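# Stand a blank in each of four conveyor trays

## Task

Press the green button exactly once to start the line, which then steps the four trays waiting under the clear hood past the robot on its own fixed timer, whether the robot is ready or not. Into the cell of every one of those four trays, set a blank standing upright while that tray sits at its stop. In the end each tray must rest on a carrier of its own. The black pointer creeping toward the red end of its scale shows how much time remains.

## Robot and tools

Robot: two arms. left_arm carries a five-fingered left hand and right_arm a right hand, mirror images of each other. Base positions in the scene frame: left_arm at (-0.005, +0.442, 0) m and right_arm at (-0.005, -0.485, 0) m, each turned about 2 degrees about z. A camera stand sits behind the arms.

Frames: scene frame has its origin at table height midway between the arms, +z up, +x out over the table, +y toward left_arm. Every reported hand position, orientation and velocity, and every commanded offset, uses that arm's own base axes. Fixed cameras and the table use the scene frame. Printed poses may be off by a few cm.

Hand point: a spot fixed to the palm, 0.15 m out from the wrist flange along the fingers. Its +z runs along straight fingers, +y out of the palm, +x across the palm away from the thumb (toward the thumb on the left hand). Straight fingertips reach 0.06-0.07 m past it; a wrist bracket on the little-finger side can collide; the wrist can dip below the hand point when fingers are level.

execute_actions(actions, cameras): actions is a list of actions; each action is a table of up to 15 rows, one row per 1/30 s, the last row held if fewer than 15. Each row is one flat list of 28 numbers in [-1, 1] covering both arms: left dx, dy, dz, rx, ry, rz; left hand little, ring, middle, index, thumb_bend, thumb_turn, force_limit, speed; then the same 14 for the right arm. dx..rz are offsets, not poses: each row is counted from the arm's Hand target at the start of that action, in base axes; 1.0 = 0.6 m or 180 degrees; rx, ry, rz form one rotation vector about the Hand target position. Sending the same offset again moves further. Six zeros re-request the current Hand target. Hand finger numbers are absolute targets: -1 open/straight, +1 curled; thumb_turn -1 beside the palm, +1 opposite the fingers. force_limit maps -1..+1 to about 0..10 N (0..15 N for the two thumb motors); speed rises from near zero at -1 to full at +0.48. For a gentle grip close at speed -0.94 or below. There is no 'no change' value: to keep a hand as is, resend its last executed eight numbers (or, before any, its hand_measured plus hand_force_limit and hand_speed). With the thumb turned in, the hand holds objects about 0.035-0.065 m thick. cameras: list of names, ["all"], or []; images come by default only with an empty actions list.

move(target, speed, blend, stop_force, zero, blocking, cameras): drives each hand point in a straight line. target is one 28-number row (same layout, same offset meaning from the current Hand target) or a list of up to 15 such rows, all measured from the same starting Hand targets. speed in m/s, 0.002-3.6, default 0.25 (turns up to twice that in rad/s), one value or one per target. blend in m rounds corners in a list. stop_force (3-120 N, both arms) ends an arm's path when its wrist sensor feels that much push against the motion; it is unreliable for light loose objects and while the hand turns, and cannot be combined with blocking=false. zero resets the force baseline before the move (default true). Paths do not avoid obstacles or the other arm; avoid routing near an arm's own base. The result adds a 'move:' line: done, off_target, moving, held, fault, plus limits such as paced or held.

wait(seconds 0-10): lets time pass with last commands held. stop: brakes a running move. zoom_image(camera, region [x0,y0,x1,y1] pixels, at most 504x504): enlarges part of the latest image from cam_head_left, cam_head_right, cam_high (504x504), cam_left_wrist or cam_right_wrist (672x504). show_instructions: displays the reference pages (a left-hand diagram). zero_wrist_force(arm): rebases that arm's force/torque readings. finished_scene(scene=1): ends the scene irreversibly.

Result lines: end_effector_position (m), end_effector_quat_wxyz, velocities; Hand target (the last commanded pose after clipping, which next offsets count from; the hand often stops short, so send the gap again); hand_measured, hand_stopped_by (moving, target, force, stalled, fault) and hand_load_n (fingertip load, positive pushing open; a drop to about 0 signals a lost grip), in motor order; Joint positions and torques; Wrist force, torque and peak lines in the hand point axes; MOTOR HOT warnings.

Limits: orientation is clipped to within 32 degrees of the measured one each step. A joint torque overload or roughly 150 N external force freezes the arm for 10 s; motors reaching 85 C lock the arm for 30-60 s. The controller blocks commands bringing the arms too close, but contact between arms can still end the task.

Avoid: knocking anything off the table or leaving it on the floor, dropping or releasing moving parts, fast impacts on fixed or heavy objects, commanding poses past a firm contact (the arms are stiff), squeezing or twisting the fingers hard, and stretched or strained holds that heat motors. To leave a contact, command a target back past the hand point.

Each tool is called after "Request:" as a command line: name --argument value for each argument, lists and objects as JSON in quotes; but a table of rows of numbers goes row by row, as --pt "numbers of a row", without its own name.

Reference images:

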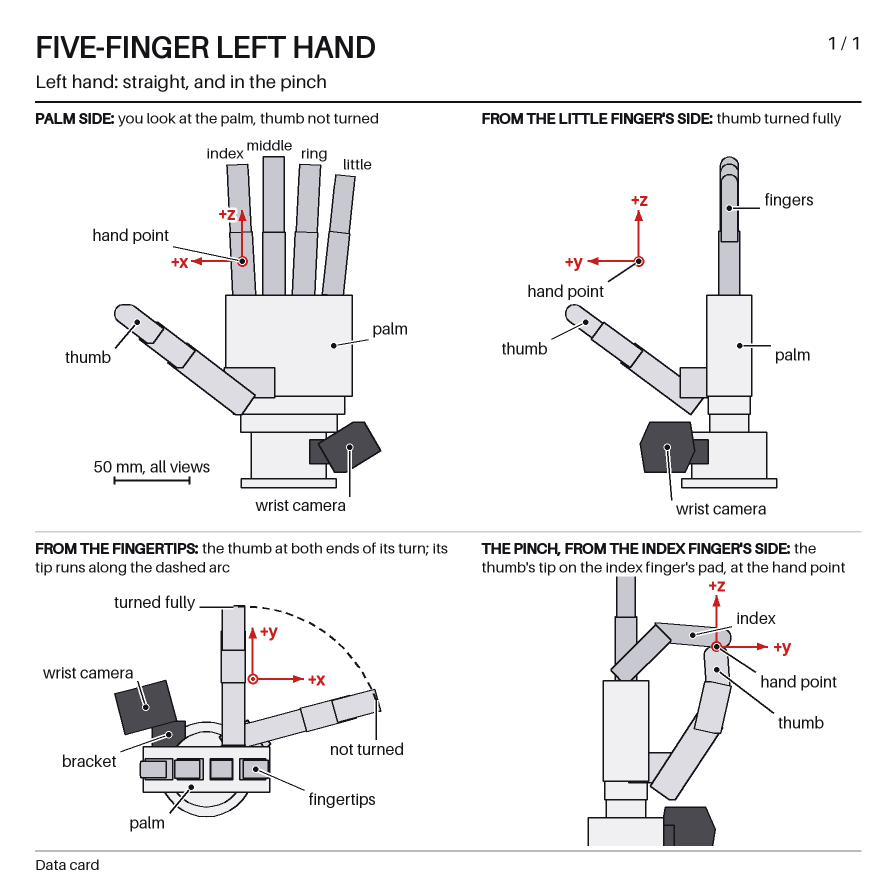

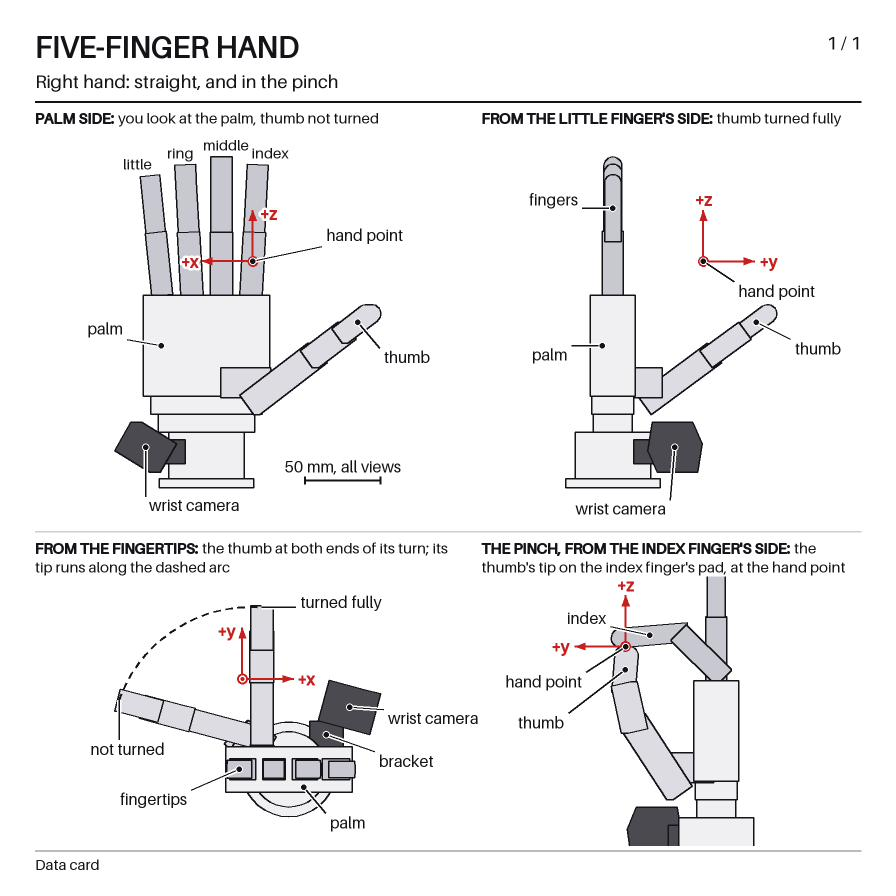

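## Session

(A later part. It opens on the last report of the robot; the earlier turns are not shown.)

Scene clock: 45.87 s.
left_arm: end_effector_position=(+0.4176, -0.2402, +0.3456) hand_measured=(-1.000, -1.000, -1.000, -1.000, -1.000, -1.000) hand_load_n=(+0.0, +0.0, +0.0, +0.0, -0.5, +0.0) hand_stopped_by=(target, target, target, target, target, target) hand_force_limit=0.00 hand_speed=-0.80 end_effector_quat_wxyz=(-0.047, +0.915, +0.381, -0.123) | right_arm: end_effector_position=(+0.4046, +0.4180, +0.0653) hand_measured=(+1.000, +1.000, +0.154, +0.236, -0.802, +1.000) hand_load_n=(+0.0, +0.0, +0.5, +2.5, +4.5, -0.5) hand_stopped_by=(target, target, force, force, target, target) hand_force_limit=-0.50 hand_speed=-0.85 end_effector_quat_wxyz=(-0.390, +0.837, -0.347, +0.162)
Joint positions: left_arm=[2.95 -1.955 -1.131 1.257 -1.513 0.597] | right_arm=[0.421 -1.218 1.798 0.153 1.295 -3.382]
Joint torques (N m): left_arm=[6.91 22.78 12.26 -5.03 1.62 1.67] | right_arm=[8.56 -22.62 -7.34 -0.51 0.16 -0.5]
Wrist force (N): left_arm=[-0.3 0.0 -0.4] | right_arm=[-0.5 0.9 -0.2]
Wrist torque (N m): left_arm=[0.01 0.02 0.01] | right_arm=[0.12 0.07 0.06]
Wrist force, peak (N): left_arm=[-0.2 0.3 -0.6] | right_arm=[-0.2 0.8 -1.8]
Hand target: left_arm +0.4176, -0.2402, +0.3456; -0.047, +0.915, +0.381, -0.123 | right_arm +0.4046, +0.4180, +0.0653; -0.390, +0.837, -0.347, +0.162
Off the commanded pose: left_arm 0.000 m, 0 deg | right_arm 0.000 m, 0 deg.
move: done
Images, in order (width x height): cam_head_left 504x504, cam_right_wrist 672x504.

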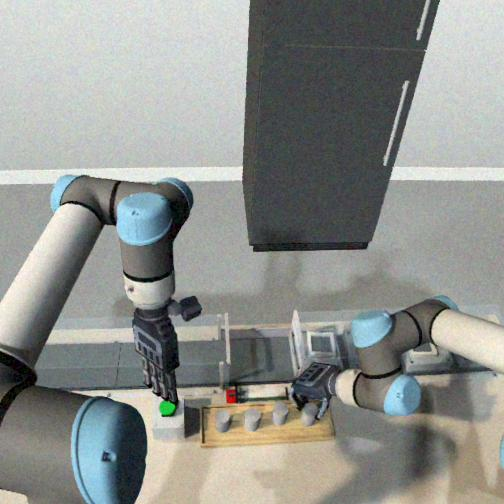

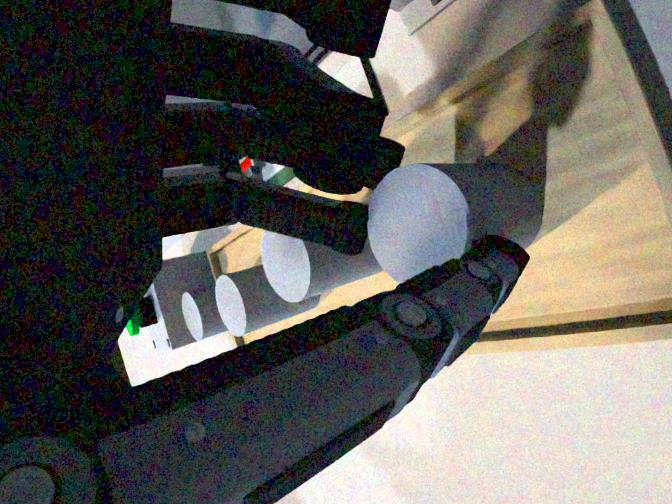

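Request:
move --target '[0,0,0,0,0,0,-1,-1,-1,-1,-1,-1,0,-0.8,0,0,0,0,0,0,1,1,0.4,0.4,-0.7,1,-0.1,-0.9]' --cameras '["cam_right_wrist","cam_head_left"]'

Request:
zoom_image --camera "cam_head_left" --region '[250, 350, 370, 450]'

Scene clock: 46.57 s.
left_arm: end_effector_position=(+0.4176, -0.2402, +0.3456) hand_measured=(-1.000, -1.000, -1.000, -1.000, -1.000, -1.000) hand_load_n=(+0.0, +0.0, +0.0, +0.0, +0.0, +0.0) hand_stopped_by=(target, target, target, target, target, target) hand_force_limit=0.00 hand_speed=-0.80 end_effector_quat_wxyz=(-0.047, +0.915, +0.381, -0.123) | right_arm: end_effector_position=(+0.4046, +0.4180, +0.0653) hand_measured=(+1.000, +1.000, +0.180, +0.262, -0.804, +1.000) hand_load_n=(+0.0, +0.5, +5.0, +4.5, +12.0, +0.0) hand_stopped_by=(target, target, force, force, force, target) hand_force_limit=-0.10 hand_speed=-0.90 end_effector_quat_wxyz=(-0.390, +0.837, -0.347, +0.162)
Joint positions: left_arm=[2.95 -1.955 -1.131 1.257 -1.513 0.597] | right_arm=[0.421 -1.218 1.798 0.153 1.295 -3.382]
Joint torques (N m): left_arm=[6.96 23.07 11.86 -5.11 1.68 1.7] | right_arm=[8.92 -24.64 -7.97 -0.5 0.28 -1.39]
Wrist force (N): left_arm=[-0.3 0.1 -0.5] | right_arm=[0.0 1.6 0.1]
Wrist torque (N m): left_arm=[0.03 0.02 0.01] | right_arm=[0.17 0.03 0.07]
Wrist force, peak (N): left_arm=[-0.4 -0.1 -0.6] | right_arm=[0.0 1.7 0.3]
Hand target: left_arm +0.4176, -0.2402, +0.3456; -0.047, +0.915, +0.381, -0.123 | right_arm +0.4046, +0.4180, +0.0653; -0.390, +0.837, -0.347, +0.162
Off the commanded pose: left_arm 0.000 m, 0 deg | right_arm 0.000 m, 0 deg.
move: done
Images, in order (width x height): cam_head_left 504x504, cam_right_wrist 672x504.

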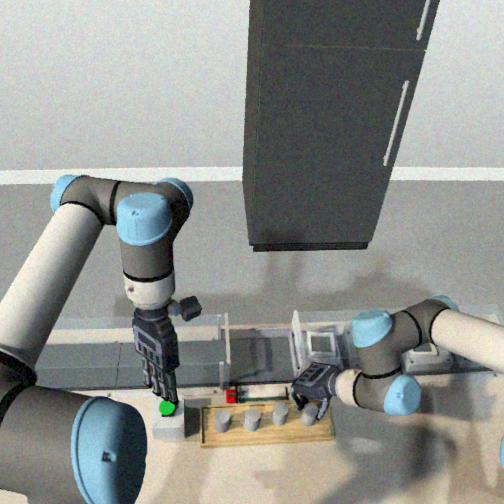

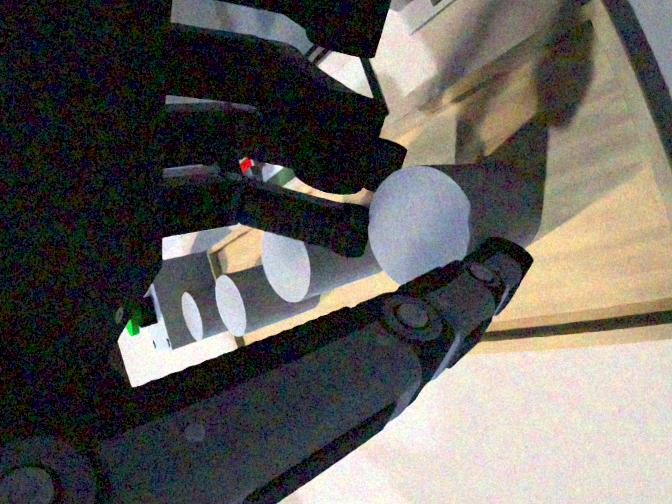

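Scaled by 4.200 from the camera's 504x504 image, which has a finer 720x720 frame.

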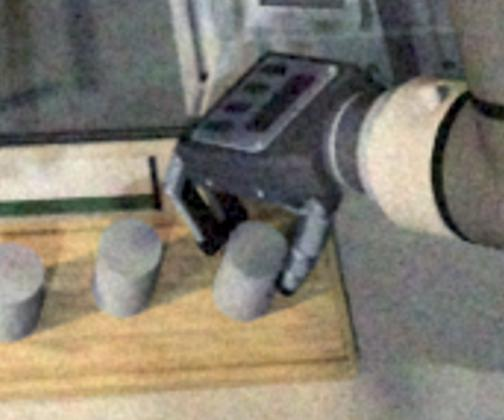

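Request:
move --target '[0,0,0,0,0,0,-1,-1,-1,-1,-1,-1,0,-0.8,0,0,0.05,0,0,0,1,1,0.4,0.4,-0.7,1,-0.1,-0.9]' --speed 0.05 --cameras '["cam_right_wrist","cam_head_left","cam_head_right"]'

Request:
zoom_image --camera "cam_head_left" --region '[250, 350, 370, 450]'

Request:
zoom_image --camera "cam_head_right" --region '[220, 350, 340, 450]'

Scene clock: 47.87 s.
left_arm: end_effector_position=(+0.4176, -0.2402, +0.3456) hand_measured=(-1.000, -1.000, -1.000, -1.000, -1.000, -1.000) hand_load_n=(+0.0, +0.0, +0.0, +0.0, +0.0, +0.0) hand_stopped_by=(target, target, target, target, target, target) hand_force_limit=0.00 hand_speed=-0.80 end_effector_quat_wxyz=(-0.047, +0.915, +0.381, -0.123) | right_arm: end_effector_position=(+0.4047, +0.4181, +0.0954) hand_measured=(+1.000, +1.000, +0.180, +0.262, -0.804, +1.000) hand_load_n=(+0.0, +0.0, +5.0, +4.5, +12.0, +0.5) hand_stopped_by=(target, target, force, force, force, target) hand_force_limit=-0.10 hand_speed=-0.90 end_effector_quat_wxyz=(-0.390, +0.837, -0.347, +0.162) end_effector_velocity=(+0.000, +0.000, -0.002) end_effector_angular_velocity=(+0.000, +0.000, +0.000)
Joint positions: left_arm=[2.95 -1.955 -1.131 1.257 -1.513 0.597] | right_arm=[0.421 -1.256 1.761 0.226 1.295 -3.382]
Joint velocities: left_arm=[within noise] | right_arm=[0 0.002 0.004 -0.006 0 0]
Joint torques (N m): left_arm=[7.08 21.97 12.25 -5.11 1.6 1.64] | right_arm=[7.6 -22.03 -7.91 -0.59 0.04 0.28]
Wrist force (N): left_arm=[-0.4 0.0 -0.6] | right_arm=[0.3 1.6 0.2]
Wrist torque (N m): left_arm=[0.02 0.03 0.00] | right_arm=[0.17 -0.01 0.09]
Wrist force, peak (N): left_arm=[-0.4 0.2 -0.5] | right_arm=[0.0 2.4 0.6]
Hand target: left_arm +0.4176, -0.2402, +0.3456; -0.047, +0.915, +0.381, -0.123 | right_arm +0.4046, +0.4180, +0.0953; -0.390, +0.837, -0.347, +0.162
Off the commanded pose: left_arm 0.000 m, 0 deg | right_arm 0.000 m, 0 deg.
move: done
Images, in order (width x height): cam_head_left 504x504, cam_head_right 504x504, cam_right_wrist 672x504.

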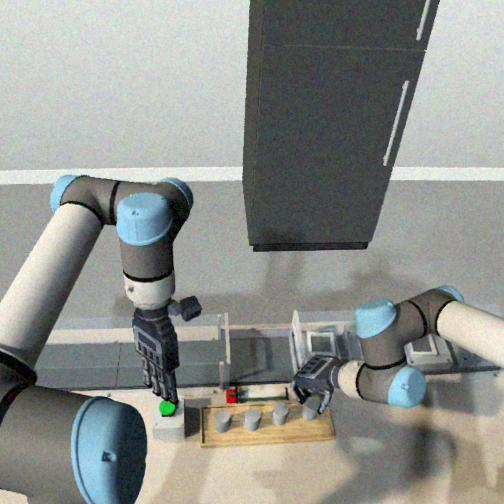

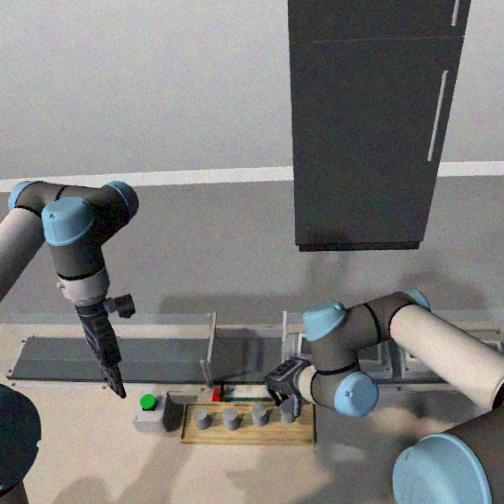

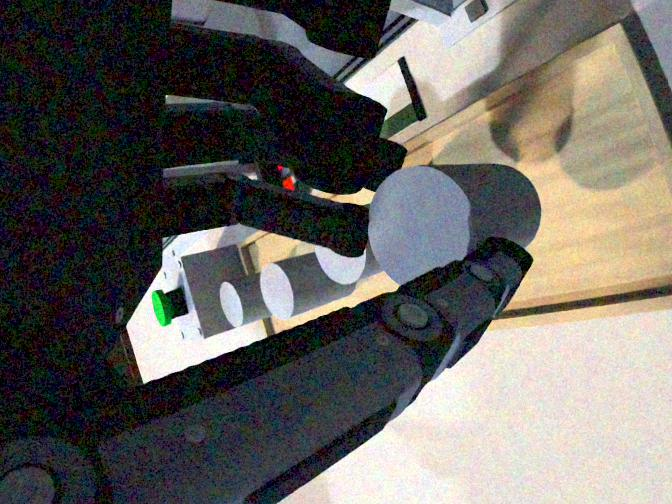

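Scaled by 4.200 from the camera's 504x504 image, which has a finer 720x720 frame.

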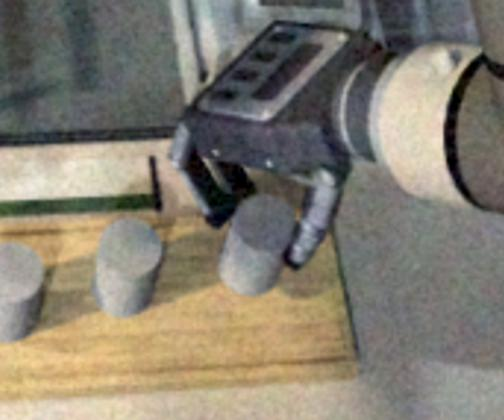

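Scaled by 4.200 from the camera's 504x504 image, which has a finer 720x720 frame.

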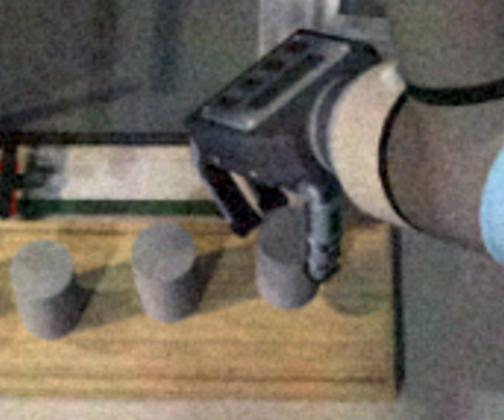

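Request:
move --pt "0 0 0 0 0 0 -1 -1 -1 -1 -1 -1 0 -0.8 0 0 0.175 0 0 0 1 1 0.4 0.4 -0.7 1 -0.1 -0.9" --pt "0 0 0 0 0 0 -1 -1 -1 -1 -1 -1 0 -0.8 0.2778 0.1833 0.175 0 0 0.1667 1 1 0.4 0.4 -0.7 1 -0.1 -0.9" --speed 0.15 --blend '[0.03,0]' --cameras '["all"]'

Request:
zoom_image --camera "cam_right_wrist" --region '[170, 0, 672, 502]'

Scene clock: 53.50 s.
left_arm: end_effector_position=(+0.4176, -0.2402, +0.3456) hand_measured=(-1.000, -1.000, -1.000, -1.000, -1.000, -1.000) hand_load_n=(+0.0, +0.0, +0.0, +0.0, +0.0, +0.0) hand_stopped_by=(target, target, target, target, target, target) hand_force_limit=0.00 hand_speed=-0.80 end_effector_quat_wxyz=(-0.047, +0.915, +0.381, -0.123) | right_arm: end_effector_position=(+0.5713, +0.5280, +0.2002) hand_measured=(+1.000, +1.000, +0.180, +0.262, -0.804, +1.000) hand_load_n=(+0.0, +0.0, +5.0, +4.5, +12.0, +0.0) hand_stopped_by=(target, target, force, force, force, target) hand_force_limit=-0.10 hand_speed=-0.90 end_effector_quat_wxyz=(-0.419, +0.899, -0.119, +0.055)
Joint positions: left_arm=[2.95 -1.955 -1.131 1.257 -1.513 0.597] | right_arm=[0.387 -0.581 0.402 1.126 0.915 -3.844]
Joint torques (N m): left_arm=[6.71 22.02 11.96 -5.01 1.38 1.64] | right_arm=[14.08 -51.69 -23.18 1.79 -1.22 2]
Wrist force (N): left_arm=[-0.4 0.1 -0.4] | right_arm=[0.1 1.6 0.3]
Wrist torque (N m): left_arm=[0.03 0.04 0.00] | right_arm=[0.14 0.02 0.02]
Wrist force, peak (N): left_arm=[-0.5 0.0 -0.7] | right_arm=[-0.3 3.0 1.3]
Hand target: left_arm +0.4176, -0.2402, +0.3456; -0.047, +0.915, +0.381, -0.123 | right_arm +0.5713, +0.5280, +0.2003; -0.419, +0.899, -0.119, +0.055
Off the commanded pose: left_arm 0.000 m, 0 deg | right_arm 0.000 m, 0 deg.
move: done

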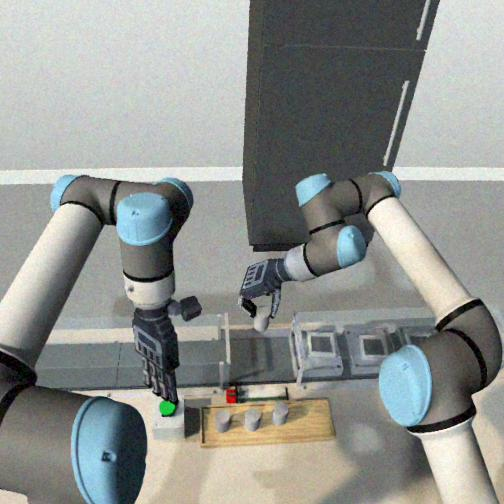

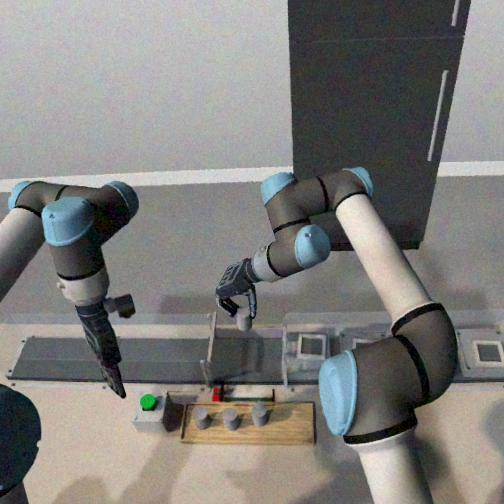

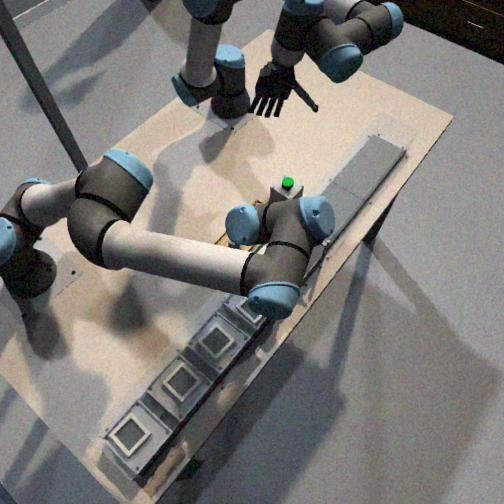

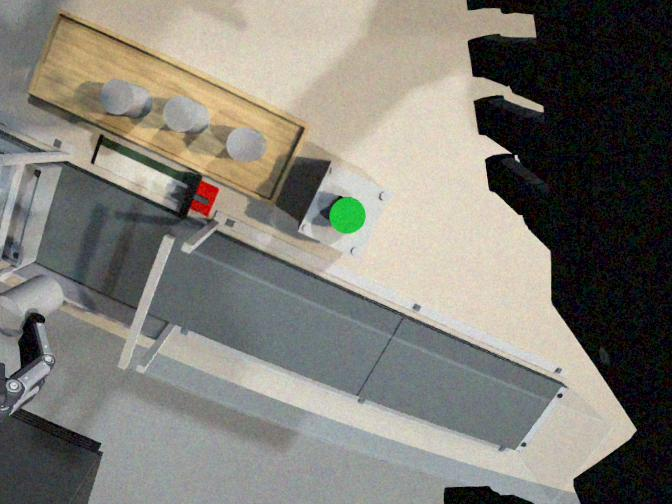

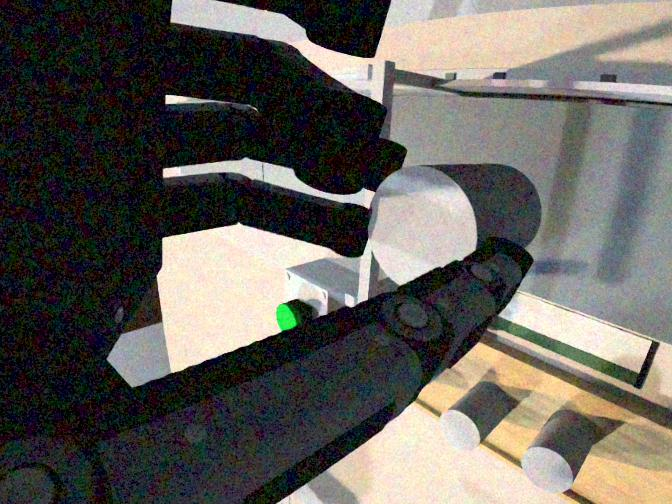

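Scaled by 1.004 from the camera's 672x504 image, which has a finer 960x720 frame.

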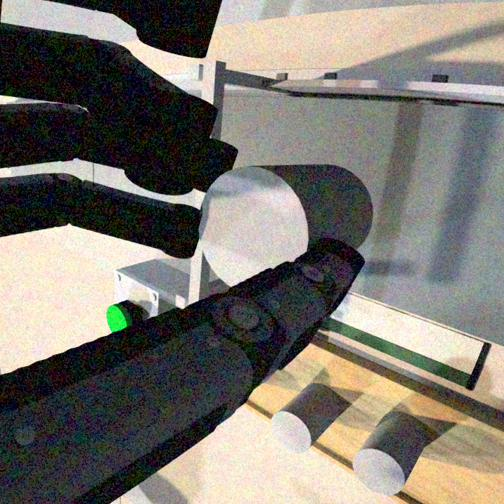

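Request:
move --target '[0,0,0,0,0,0,-1,-1,-1,-1,-1,-1,0,-0.8,0,0,-0.175,0,0,0,1,1,0.4,0.4,-0.7,1,-0.1,-0.9]' --speed 0.1 --stop_force 5 --cameras '["all"]'

Request:
zoom_image --camera "cam_head_left" --region '[200, 260, 340, 400]'

Request:
zoom_image --camera "cam_head_right" --region '[180, 260, 320, 400]'

Request:
zoom_image --camera "cam_left_wrist" --region '[0, 100, 252, 440]'

Scene clock: 60.10 s.
left_arm: end_effector_position=(+0.4176, -0.2402, +0.3456) hand_measured=(-1.000, -1.000, -1.000, -1.000, -1.000, -1.000) hand_load_n=(+0.0, +0.0, +0.0, +0.0, +0.0, +0.0) hand_stopped_by=(target, target, target, target, target, target) hand_force_limit=0.00 hand_speed=-0.80 end_effector_quat_wxyz=(-0.047, +0.915, +0.381, -0.123) | right_arm: end_effector_position=(+0.5713, +0.5280, +0.0953) hand_measured=(+1.000, +1.000, +0.180, +0.262, -0.804, +1.000) hand_load_n=(+0.0, +0.0, +5.0, +4.5, +12.0, +0.5) hand_stopped_by=(target, target, force, force, force, target) hand_force_limit=-0.10 hand_speed=-0.90 end_effector_quat_wxyz=(-0.419, +0.899, -0.119, +0.055)
Joint positions: left_arm=[2.95 -1.955 -1.131 1.257 -1.513 0.597] | right_arm=[0.387 -0.598 0.704 0.842 0.915 -3.844]
Joint torques (N m): left_arm=[6.81 22.72 12.57 -4.96 0.98 1.51] | right_arm=[-10.93 -61.73 -20.91 0.03 -1.16 -0.75]
Wrist force (N): left_arm=[-0.3 0.1 -0.4] | right_arm=[0.2 1.6 0.4]
Wrist torque (N m): left_arm=[0.02 0.01 0.01] | right_arm=[0.14 -0.01 -0.10]
Wrist force, peak (N): left_arm=[-0.4 0.1 -0.7] | right_arm=[0.2 2.6 0.7]
Hand target: left_arm +0.4176, -0.2402, +0.3456; -0.047, +0.915, +0.381, -0.123 | right_arm +0.5713, +0.5280, +0.0953; -0.419, +0.899, -0.119, +0.055
Off the commanded pose: left_arm 0.000 m, 0 deg | right_arm 0.000 m, 0 deg.
move: done

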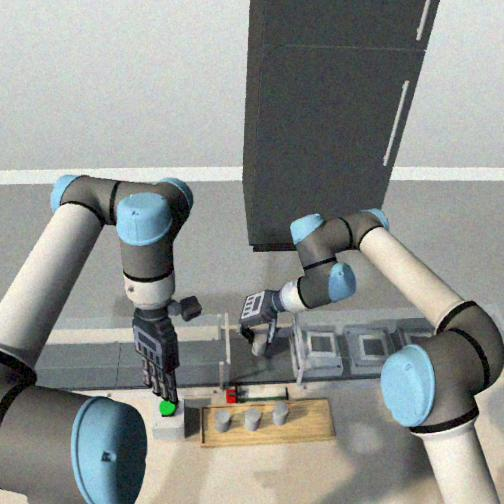

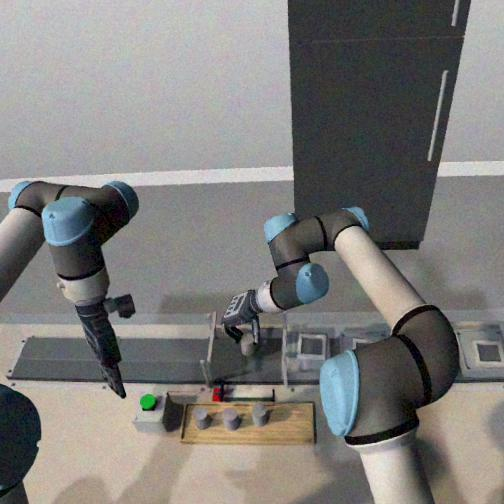

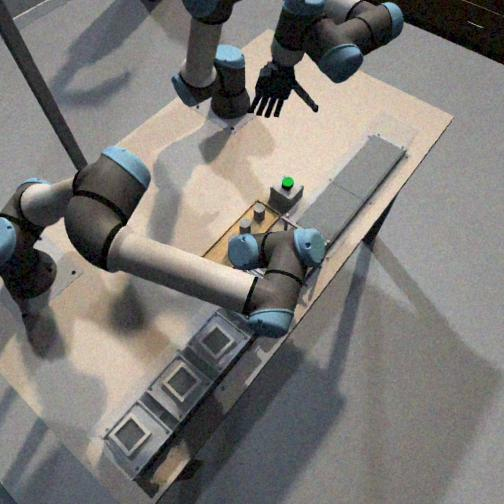

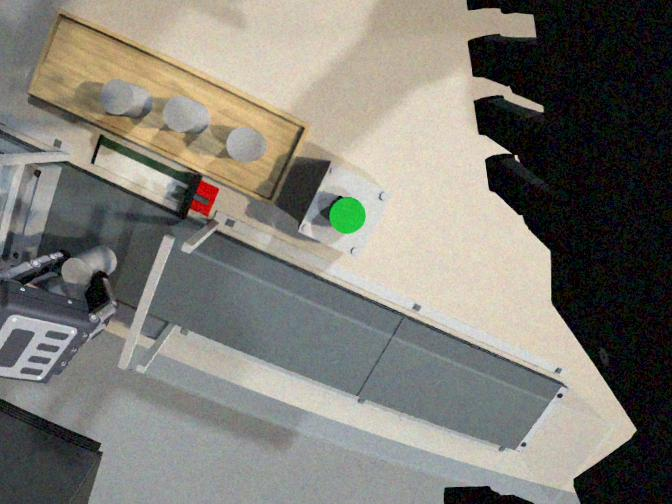

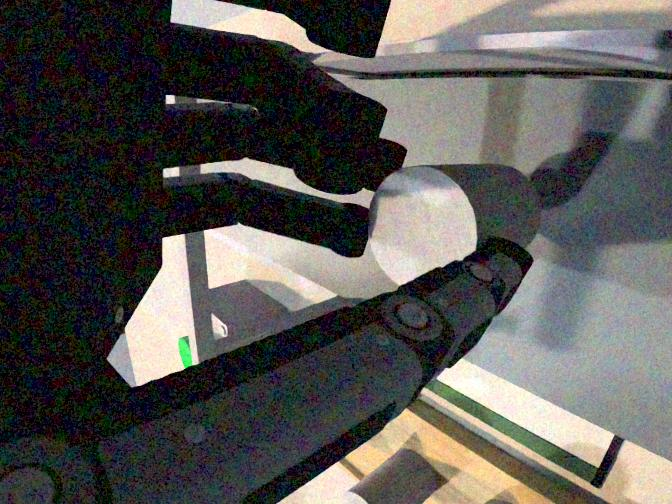

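Scaled by 3.600 from the camera's 504x504 image, which has a finer 720x720 frame.

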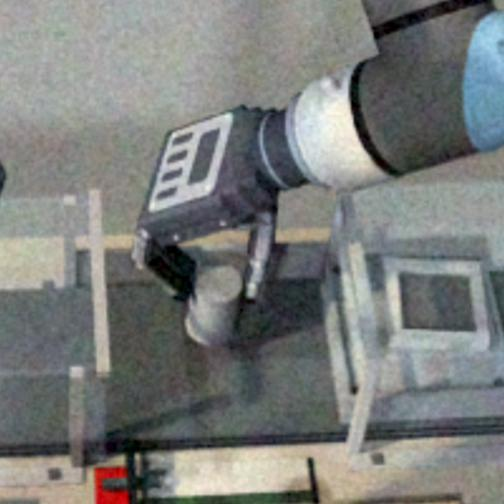

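Scaled by 3.600 from the camera's 504x504 image, which has a finer 720x720 frame.

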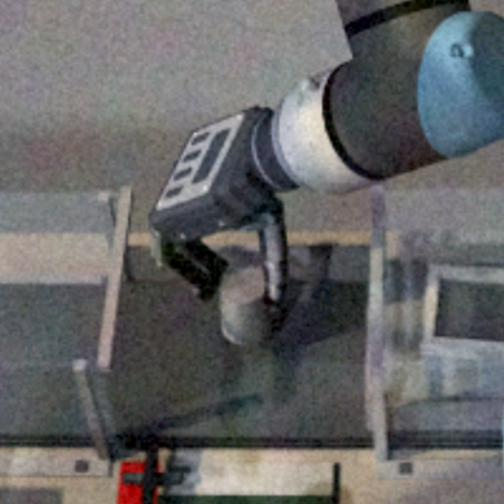

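Scaled by 1.482 from the camera's 672x504 image, which has a finer 960x720 frame.

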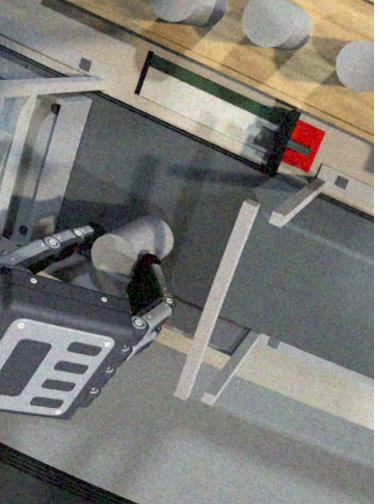

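Request:
move --pt "0 0 0 0 0 0 -1 -1 -1 -1 -1 -1 0 -0.8 0 0 0.1245 0 0 0 1 1 0.4 0.4 -0.7 1 -0.1 -0.9" --pt "0 0 0 0 0 0 -1 -1 -1 -1 -1 -1 0 -0.8 -0.296 -0.1825 0.1245 0 0 0 1 1 0.4 0.4 -0.7 1 -0.1 -0.9" --pt "0 0 0 0 0 0 -1 -1 -1 -1 -1 -1 0 -0.8 -0.296 -0.1825 0 0 0 0 1 1 0.4 0.4 -0.7 1 -0.1 -0.9" --speed '[0.15,0.25,0.15]' --blend '[0.03,0.02,0]' --cameras '["cam_right_wrist","cam_head_left"]'

Request:
move --target '[0,0,0,0,0,0,-1,-1,-1,-1,-1,-1,0,-0.8,0,0,-0.0505,0,0,0,1,1,0.4,0.4,-0.7,1,-0.1,-0.9]' --speed 0.04 --stop_force 4 --cameras '["cam_right_wrist","cam_head_left"]'

Request:
zoom_image --camera "cam_head_left" --region '[250, 350, 370, 450]'

Scene clock: 63.37 s.
left_arm: end_effector_position=(+0.4176, -0.2402, +0.3456) hand_measured=(-1.000, -1.000, -1.000, -1.000, -1.000, -1.000) hand_load_n=(+0.0, +0.0, +0.0, +0.0, +0.0, +0.0) hand_stopped_by=(target, target, target, target, target, target) hand_force_limit=0.00 hand_speed=-0.80 end_effector_quat_wxyz=(-0.047, +0.915, +0.381, -0.123) | right_arm: end_effector_position=(+0.3936, +0.4185, +0.0953) hand_measured=(+1.000, +1.000, +0.180, +0.262, -0.804, +1.000) hand_load_n=(+0.0, +0.5, +5.0, +4.5, +12.0, +0.0) hand_stopped_by=(target, target, force, force, force, target) hand_force_limit=-0.10 hand_speed=-0.90 end_effector_quat_wxyz=(-0.419, +0.899, -0.119, +0.055)
Joint positions: left_arm=[2.95 -1.955 -1.131 1.257 -1.513 0.597] | right_arm=[0.31 -1.119 1.621 0.497 0.872 -3.925]
Joint torques (N m): left_arm=[7.22 22.63 12.45 -4.97 0.93 1.56] | right_arm=[12.49 -32.45 -17.46 -0.06 0.75 0.66]
Wrist force (N): left_arm=[-0.4 0.3 -0.4] | right_arm=[0.0 1.4 0.1]
Wrist torque (N m): left_arm=[0.06 0.04 -0.01] | right_arm=[0.14 0.04 -0.11]
Wrist force, peak (N): left_arm=[-0.4 0.1 -0.6] | right_arm=[0.1 3.1 1.0]
Hand target: left_arm +0.4176, -0.2402, +0.3456; -0.047, +0.915, +0.381, -0.123 | right_arm +0.3937, +0.4185, +0.0953; -0.419, +0.899, -0.119, +0.055
Off the commanded pose: left_arm 0.000 m, 0 deg | right_arm 0.000 m, 0 deg.
move: done
Images, in order (width x height): cam_head_left 504x504, cam_right_wrist 672x504.

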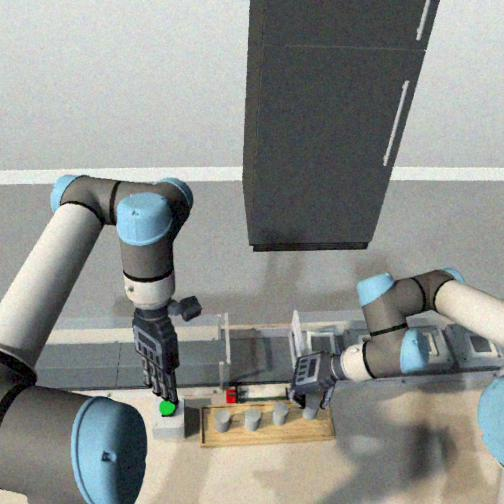

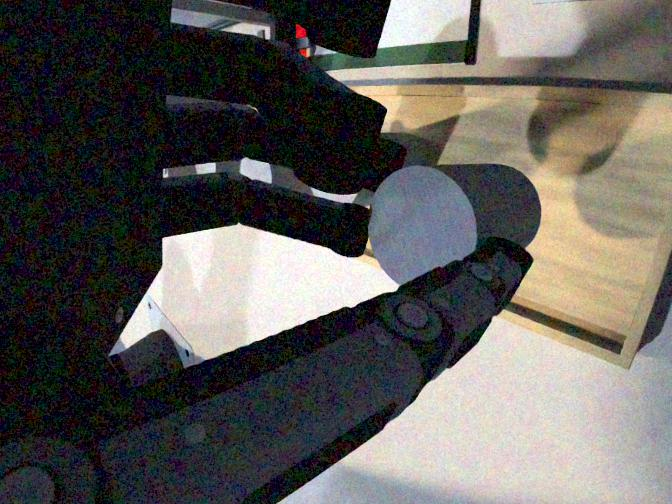

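Scene clock: 65.23 s.
left_arm: end_effector_position=(+0.4176, -0.2402, +0.3456) hand_measured=(-1.000, -1.000, -1.000, -1.000, -1.000, -1.000) hand_load_n=(+0.0, +0.0, +0.0, +0.0, +0.0, +0.0) hand_stopped_by=(target, target, target, target, target, target) hand_force_limit=0.00 hand_speed=-0.80 end_effector_quat_wxyz=(-0.047, +0.915, +0.381, -0.123) | right_arm: end_effector_position=(+0.3936, +0.4185, +0.0649) hand_measured=(+1.000, +1.000, +0.180, +0.262, -0.804, +1.000) hand_load_n=(+0.0, +0.0, +5.0, +4.5, +12.0, +0.5) hand_stopped_by=(target, target, force, force, force, target) hand_force_limit=-0.10 hand_speed=-0.90 end_effector_quat_wxyz=(-0.419, +0.899, -0.119, +0.055)
Joint positions: left_arm=[2.95 -1.955 -1.131 1.257 -1.513 0.597] | right_arm=[0.31 -1.083 1.653 0.427 0.872 -3.925]
Joint torques (N m): left_arm=[6.79 22.21 12.46 -5.01 0.68 1.43] | right_arm=[11.51 -40.62 -24.19 2.32 0.71 -0.82]
Wrist force (N): left_arm=[-0.6 0.2 -0.3] | right_arm=[-0.7 -1.1 -1.5]
Wrist torque (N m): left_arm=[0.04 0.07 -0.02] | right_arm=[0.05 0.06 -0.13]
Wrist force, peak (N): left_arm=[-0.5 0.1 -0.7] | right_arm=[-3.0 -8.3 -5.7]
Hand target: left_arm +0.4176, -0.2402, +0.3456; -0.047, +0.915, +0.381, -0.123 | right_arm +0.3936, +0.4185, +0.0649; -0.419, +0.899, -0.119, +0.055
Off the commanded pose: left_arm 0.000 m, 0 deg | right_arm 0.000 m, 0 deg.
move: contact (right_arm)
Images, in order (width x height): cam_head_left 504x504, cam_right_wrist 672x504.

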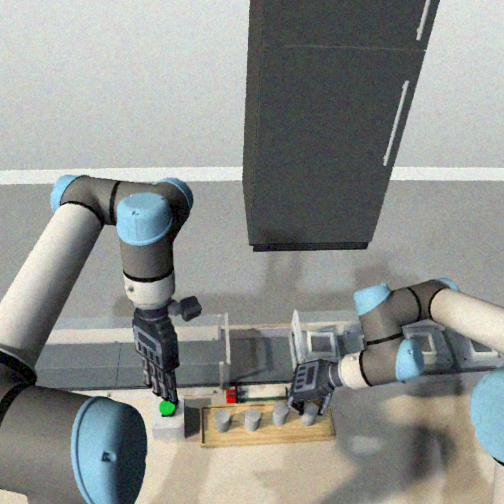

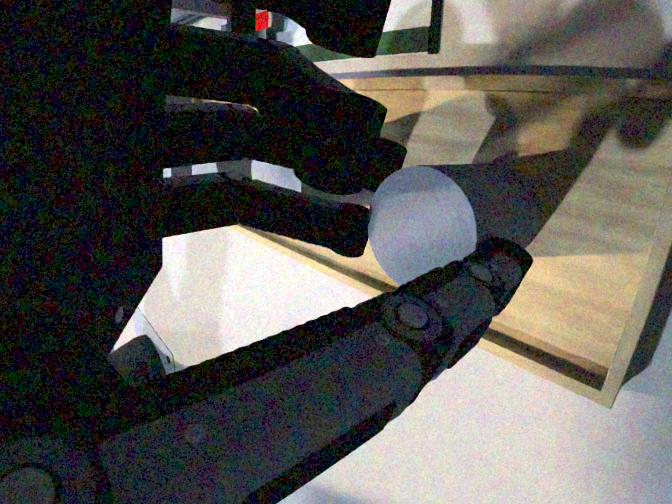

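Scaled by 4.200 from the camera's 504x504 image, which has a finer 720x720 frame.

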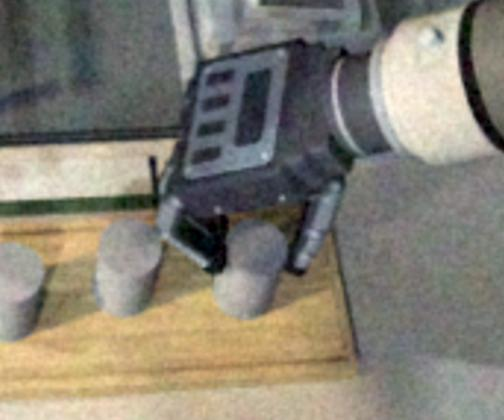

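Request:
move --target '[0,0,0,0,0,0,-1,-1,-1,-1,-1,-1,0,-0.8,0,0,0,0,0,0,1,1,-0.05,-0.05,-1,1,-0.1,-0.6]' --cameras '["cam_right_wrist"]'

Request:
move --target '[0,0,0,0,0,0,-1,-1,-1,-1,-1,-1,0,-0.8,0,0,0.05,0,0,0,1,1,-0.05,-0.05,-1,1,-0.1,-0.6]' --speed 0.1 --cameras '["cam_right_wrist","cam_head_left"]'

Request:
zoom_image --camera "cam_head_left" --region '[190, 350, 350, 450]'

Scene clock: 66.27 s.
left_arm: end_effector_position=(+0.4176, -0.2402, +0.3456) hand_measured=(-1.000, -1.000, -1.000, -1.000, -1.000, -1.000) hand_load_n=(+0.0, +0.0, +0.0, +0.0, +0.0, +0.0) hand_stopped_by=(target, target, target, target, target, target) hand_force_limit=0.00 hand_speed=-0.80 end_effector_quat_wxyz=(-0.047, +0.915, +0.381, -0.123) | right_arm: end_effector_position=(+0.3936, +0.4185, +0.0649) hand_measured=(+1.000, +1.000, -0.050, -0.050, -1.000, +1.000) hand_load_n=(+0.0, +0.0, +0.0, -0.5, +0.0, +0.0) hand_stopped_by=(target, target, target, target, target, target) hand_force_limit=-0.10 hand_speed=-0.60 end_effector_quat_wxyz=(-0.419, +0.899, -0.119, +0.055)
Joint positions: left_arm=[2.95 -1.955 -1.131 1.257 -1.513 0.597] | right_arm=[0.31 -1.083 1.653 0.427 0.872 -3.925]
Joint torques (N m): left_arm=[6.48 22.37 12.53 -5.01 0.9 1.43] | right_arm=[11.85 -37.43 -22.66 1.64 0.56 -0.78]
Wrist force (N): left_arm=[-0.4 0.3 -0.3] | right_arm=[-0.1 0.4 -1.5]
Wrist torque (N m): left_arm=[0.05 0.04 -0.01] | right_arm=[0.11 0.05 -0.13]
Wrist force, peak (N): left_arm=[-0.6 0.1 -0.6] | right_arm=[-1.4 -2.8 -2.4]
Hand target: left_arm +0.4176, -0.2402, +0.3456; -0.047, +0.915, +0.381, -0.123 | right_arm +0.3936, +0.4185, +0.0649; -0.419, +0.899, -0.119, +0.055
Off the commanded pose: left_arm 0.000 m, 0 deg | right_arm 0.000 m, 0 deg.
move: done
Images, in order (width x height): cam_right_wrist 672x504.

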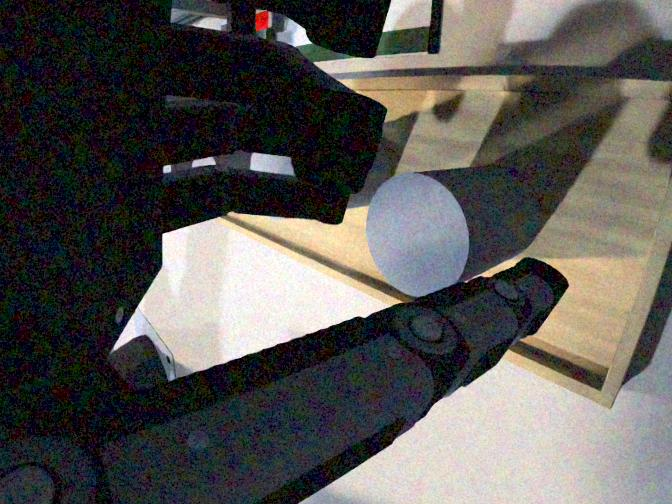

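Scene clock: 67.03 s.
left_arm: end_effector_position=(+0.4176, -0.2402, +0.3456) hand_measured=(-1.000, -1.000, -1.000, -1.000, -1.000, -1.000) hand_load_n=(+0.0, +0.0, +0.0, +0.0, +0.0, +0.0) hand_stopped_by=(target, target, target, target, target, target) hand_force_limit=0.00 hand_speed=-0.80 end_effector_quat_wxyz=(-0.047, +0.915, +0.381, -0.123) | right_arm: end_effector_position=(+0.3937, +0.4185, +0.0950) hand_measured=(+1.000, +1.000, -0.050, -0.050, -1.000, +1.000) hand_load_n=(+0.0, +0.0, +0.0, +0.0, +0.0, +0.0) hand_stopped_by=(target, target, target, target, target, target) hand_force_limit=-0.10 hand_speed=-0.60 end_effector_quat_wxyz=(-0.419, +0.899, -0.119, +0.055)
Joint positions: left_arm=[2.95 -1.955 -1.131 1.257 -1.513 0.597] | right_arm=[0.31 -1.119 1.621 0.496 0.872 -3.925]
Joint torques (N m): left_arm=[7.01 22.57 12.82 -4.98 0.63 1.47] | right_arm=[9.84 -24.56 -5 0.08 0.82 -0.8]
Wrist force (N): left_arm=[-0.5 0.0 -0.4] | right_arm=[0.2 0.4 -0.6]
Wrist torque (N m): left_arm=[0.00 0.05 -0.01] | right_arm=[0.10 0.01 -0.11]
Wrist force, peak (N): left_arm=[-0.3 -0.1 -0.7] | right_arm=[0.0 0.8 -1.4]
Hand target: left_arm +0.4176, -0.2402, +0.3456; -0.047, +0.915, +0.381, -0.123 | right_arm +0.3936, +0.4185, +0.0949; -0.419, +0.899, -0.119, +0.055
Off the commanded pose: left_arm 0.000 m, 0 deg | right_arm 0.000 m, 0 deg.
move: done
Images, in order (width x height): cam_head_left 504x504, cam_right_wrist 672x504.

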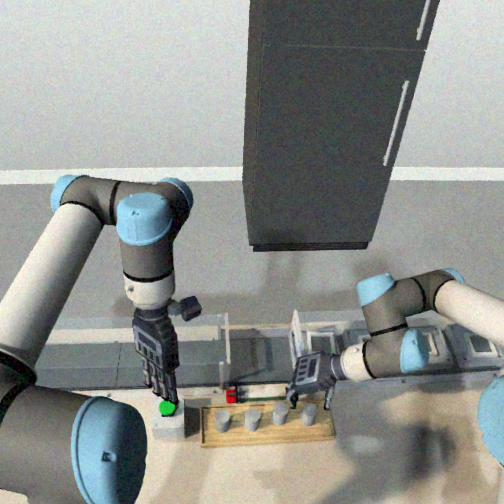

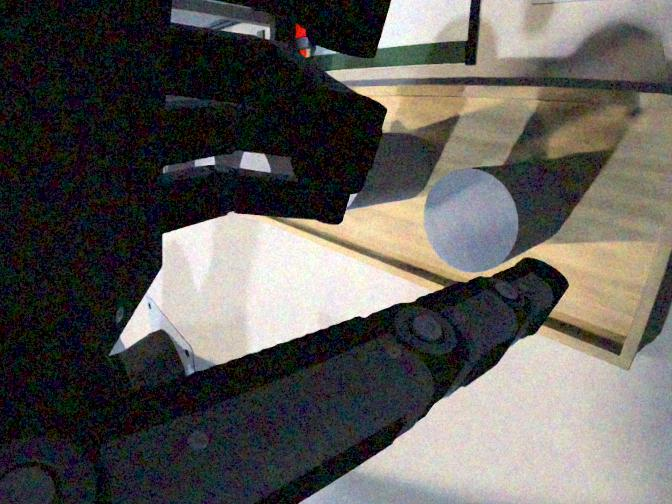

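Scaled by 3.150 from the camera's 504x504 image, which has a finer 720x720 frame.

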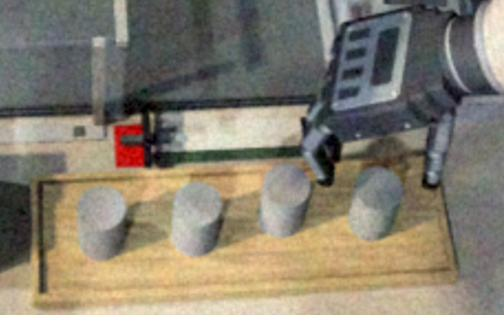

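Request:
move --pt "0.158 0.0093 0 0 0 0 -1 -1 -1 -1 -1 -1 0 -0.8 -0.0088 0.164 0.0582 0 0 0 1 1 -0.05 -0.05 -1 1 -0.1 -0.6" --pt "0.158 0.0093 0 0 0 0 -1 -1 -1 -1 -1 -1 0 -0.8 -0.0177 0.3275 0.0 0 0 0 1 1 -0.05 -0.05 -1 1 -0.1 -0.6" --speed 0.15 --blend '[0.03,0]' --cameras '["cam_right_wrist","cam_head_left","cam_left_wrist"]'

Scene clock: 69.83 s.
left_arm: end_effector_position=(+0.5124, -0.2346, +0.3456) hand_measured=(-1.000, -1.000, -1.000, -1.000, -1.000, -1.000) hand_load_n=(+0.0, +0.0, +0.0, +0.0, +0.0, +0.0) hand_stopped_by=(target, target, target, target, target, target) hand_force_limit=0.00 hand_speed=-0.80 end_effector_quat_wxyz=(-0.047, +0.915, +0.381, -0.123) | right_arm: end_effector_position=(+0.3829, +0.6149, +0.0949) hand_measured=(+1.000, +1.000, -0.050, -0.050, -1.000, +1.000) hand_load_n=(+0.0, +0.0, +0.0, +0.0, +0.0, +0.0) hand_stopped_by=(target, target, target, target, target, target) hand_force_limit=-0.10 hand_speed=-0.60 end_effector_quat_wxyz=(-0.419, +0.899, -0.119, +0.055)
Joint positions: left_arm=[2.993 -2.207 -0.746 1.121 -1.524 0.639] | right_arm=[0.662 -0.869 1.171 0.51 1.092 -3.594]
Joint torques (N m): left_arm=[-6.66 54.2 20.52 0.05 -0.8 -1.92] | right_arm=[-7.16 -36.77 -23.41 -0.51 -0.99 0.26]
Wrist force (N): left_arm=[-0.3 0.1 -0.3] | right_arm=[0.1 0.6 -0.5]
Wrist torque (N m): left_arm=[0.00 0.04 -0.09] | right_arm=[0.12 0.02 0.08]
Wrist force, peak (N): left_arm=[-1.3 -0.8 0.1] | right_arm=[0.8 1.8 -1.2]
Hand target: left_arm +0.5124, -0.2346, +0.3456; -0.047, +0.915, +0.381, -0.123 | right_arm +0.3830, +0.6150, +0.0949; -0.419, +0.899, -0.119, +0.055
Off the commanded pose: left_arm 0.000 m, 0 deg | right_arm 0.000 m, 0 deg.
move: done
Images, in order (width x height): cam_head_left 504x504, cam_left_wrist 672x504, cam_right_wrist 672x504.

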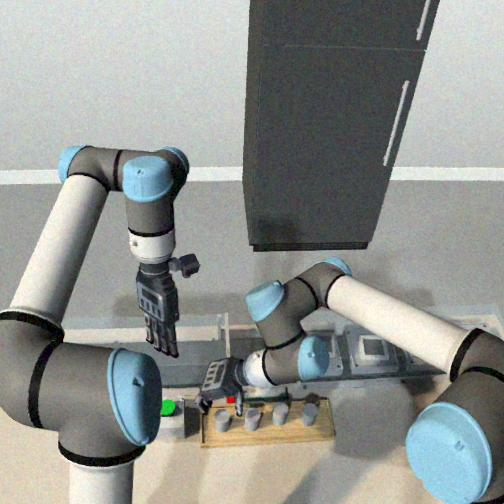

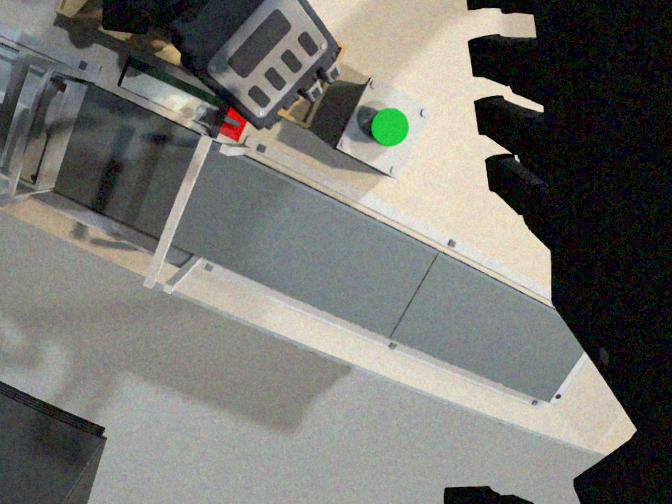

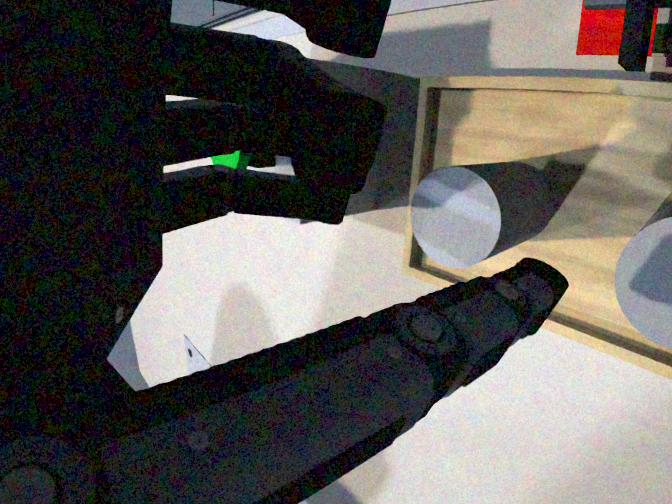

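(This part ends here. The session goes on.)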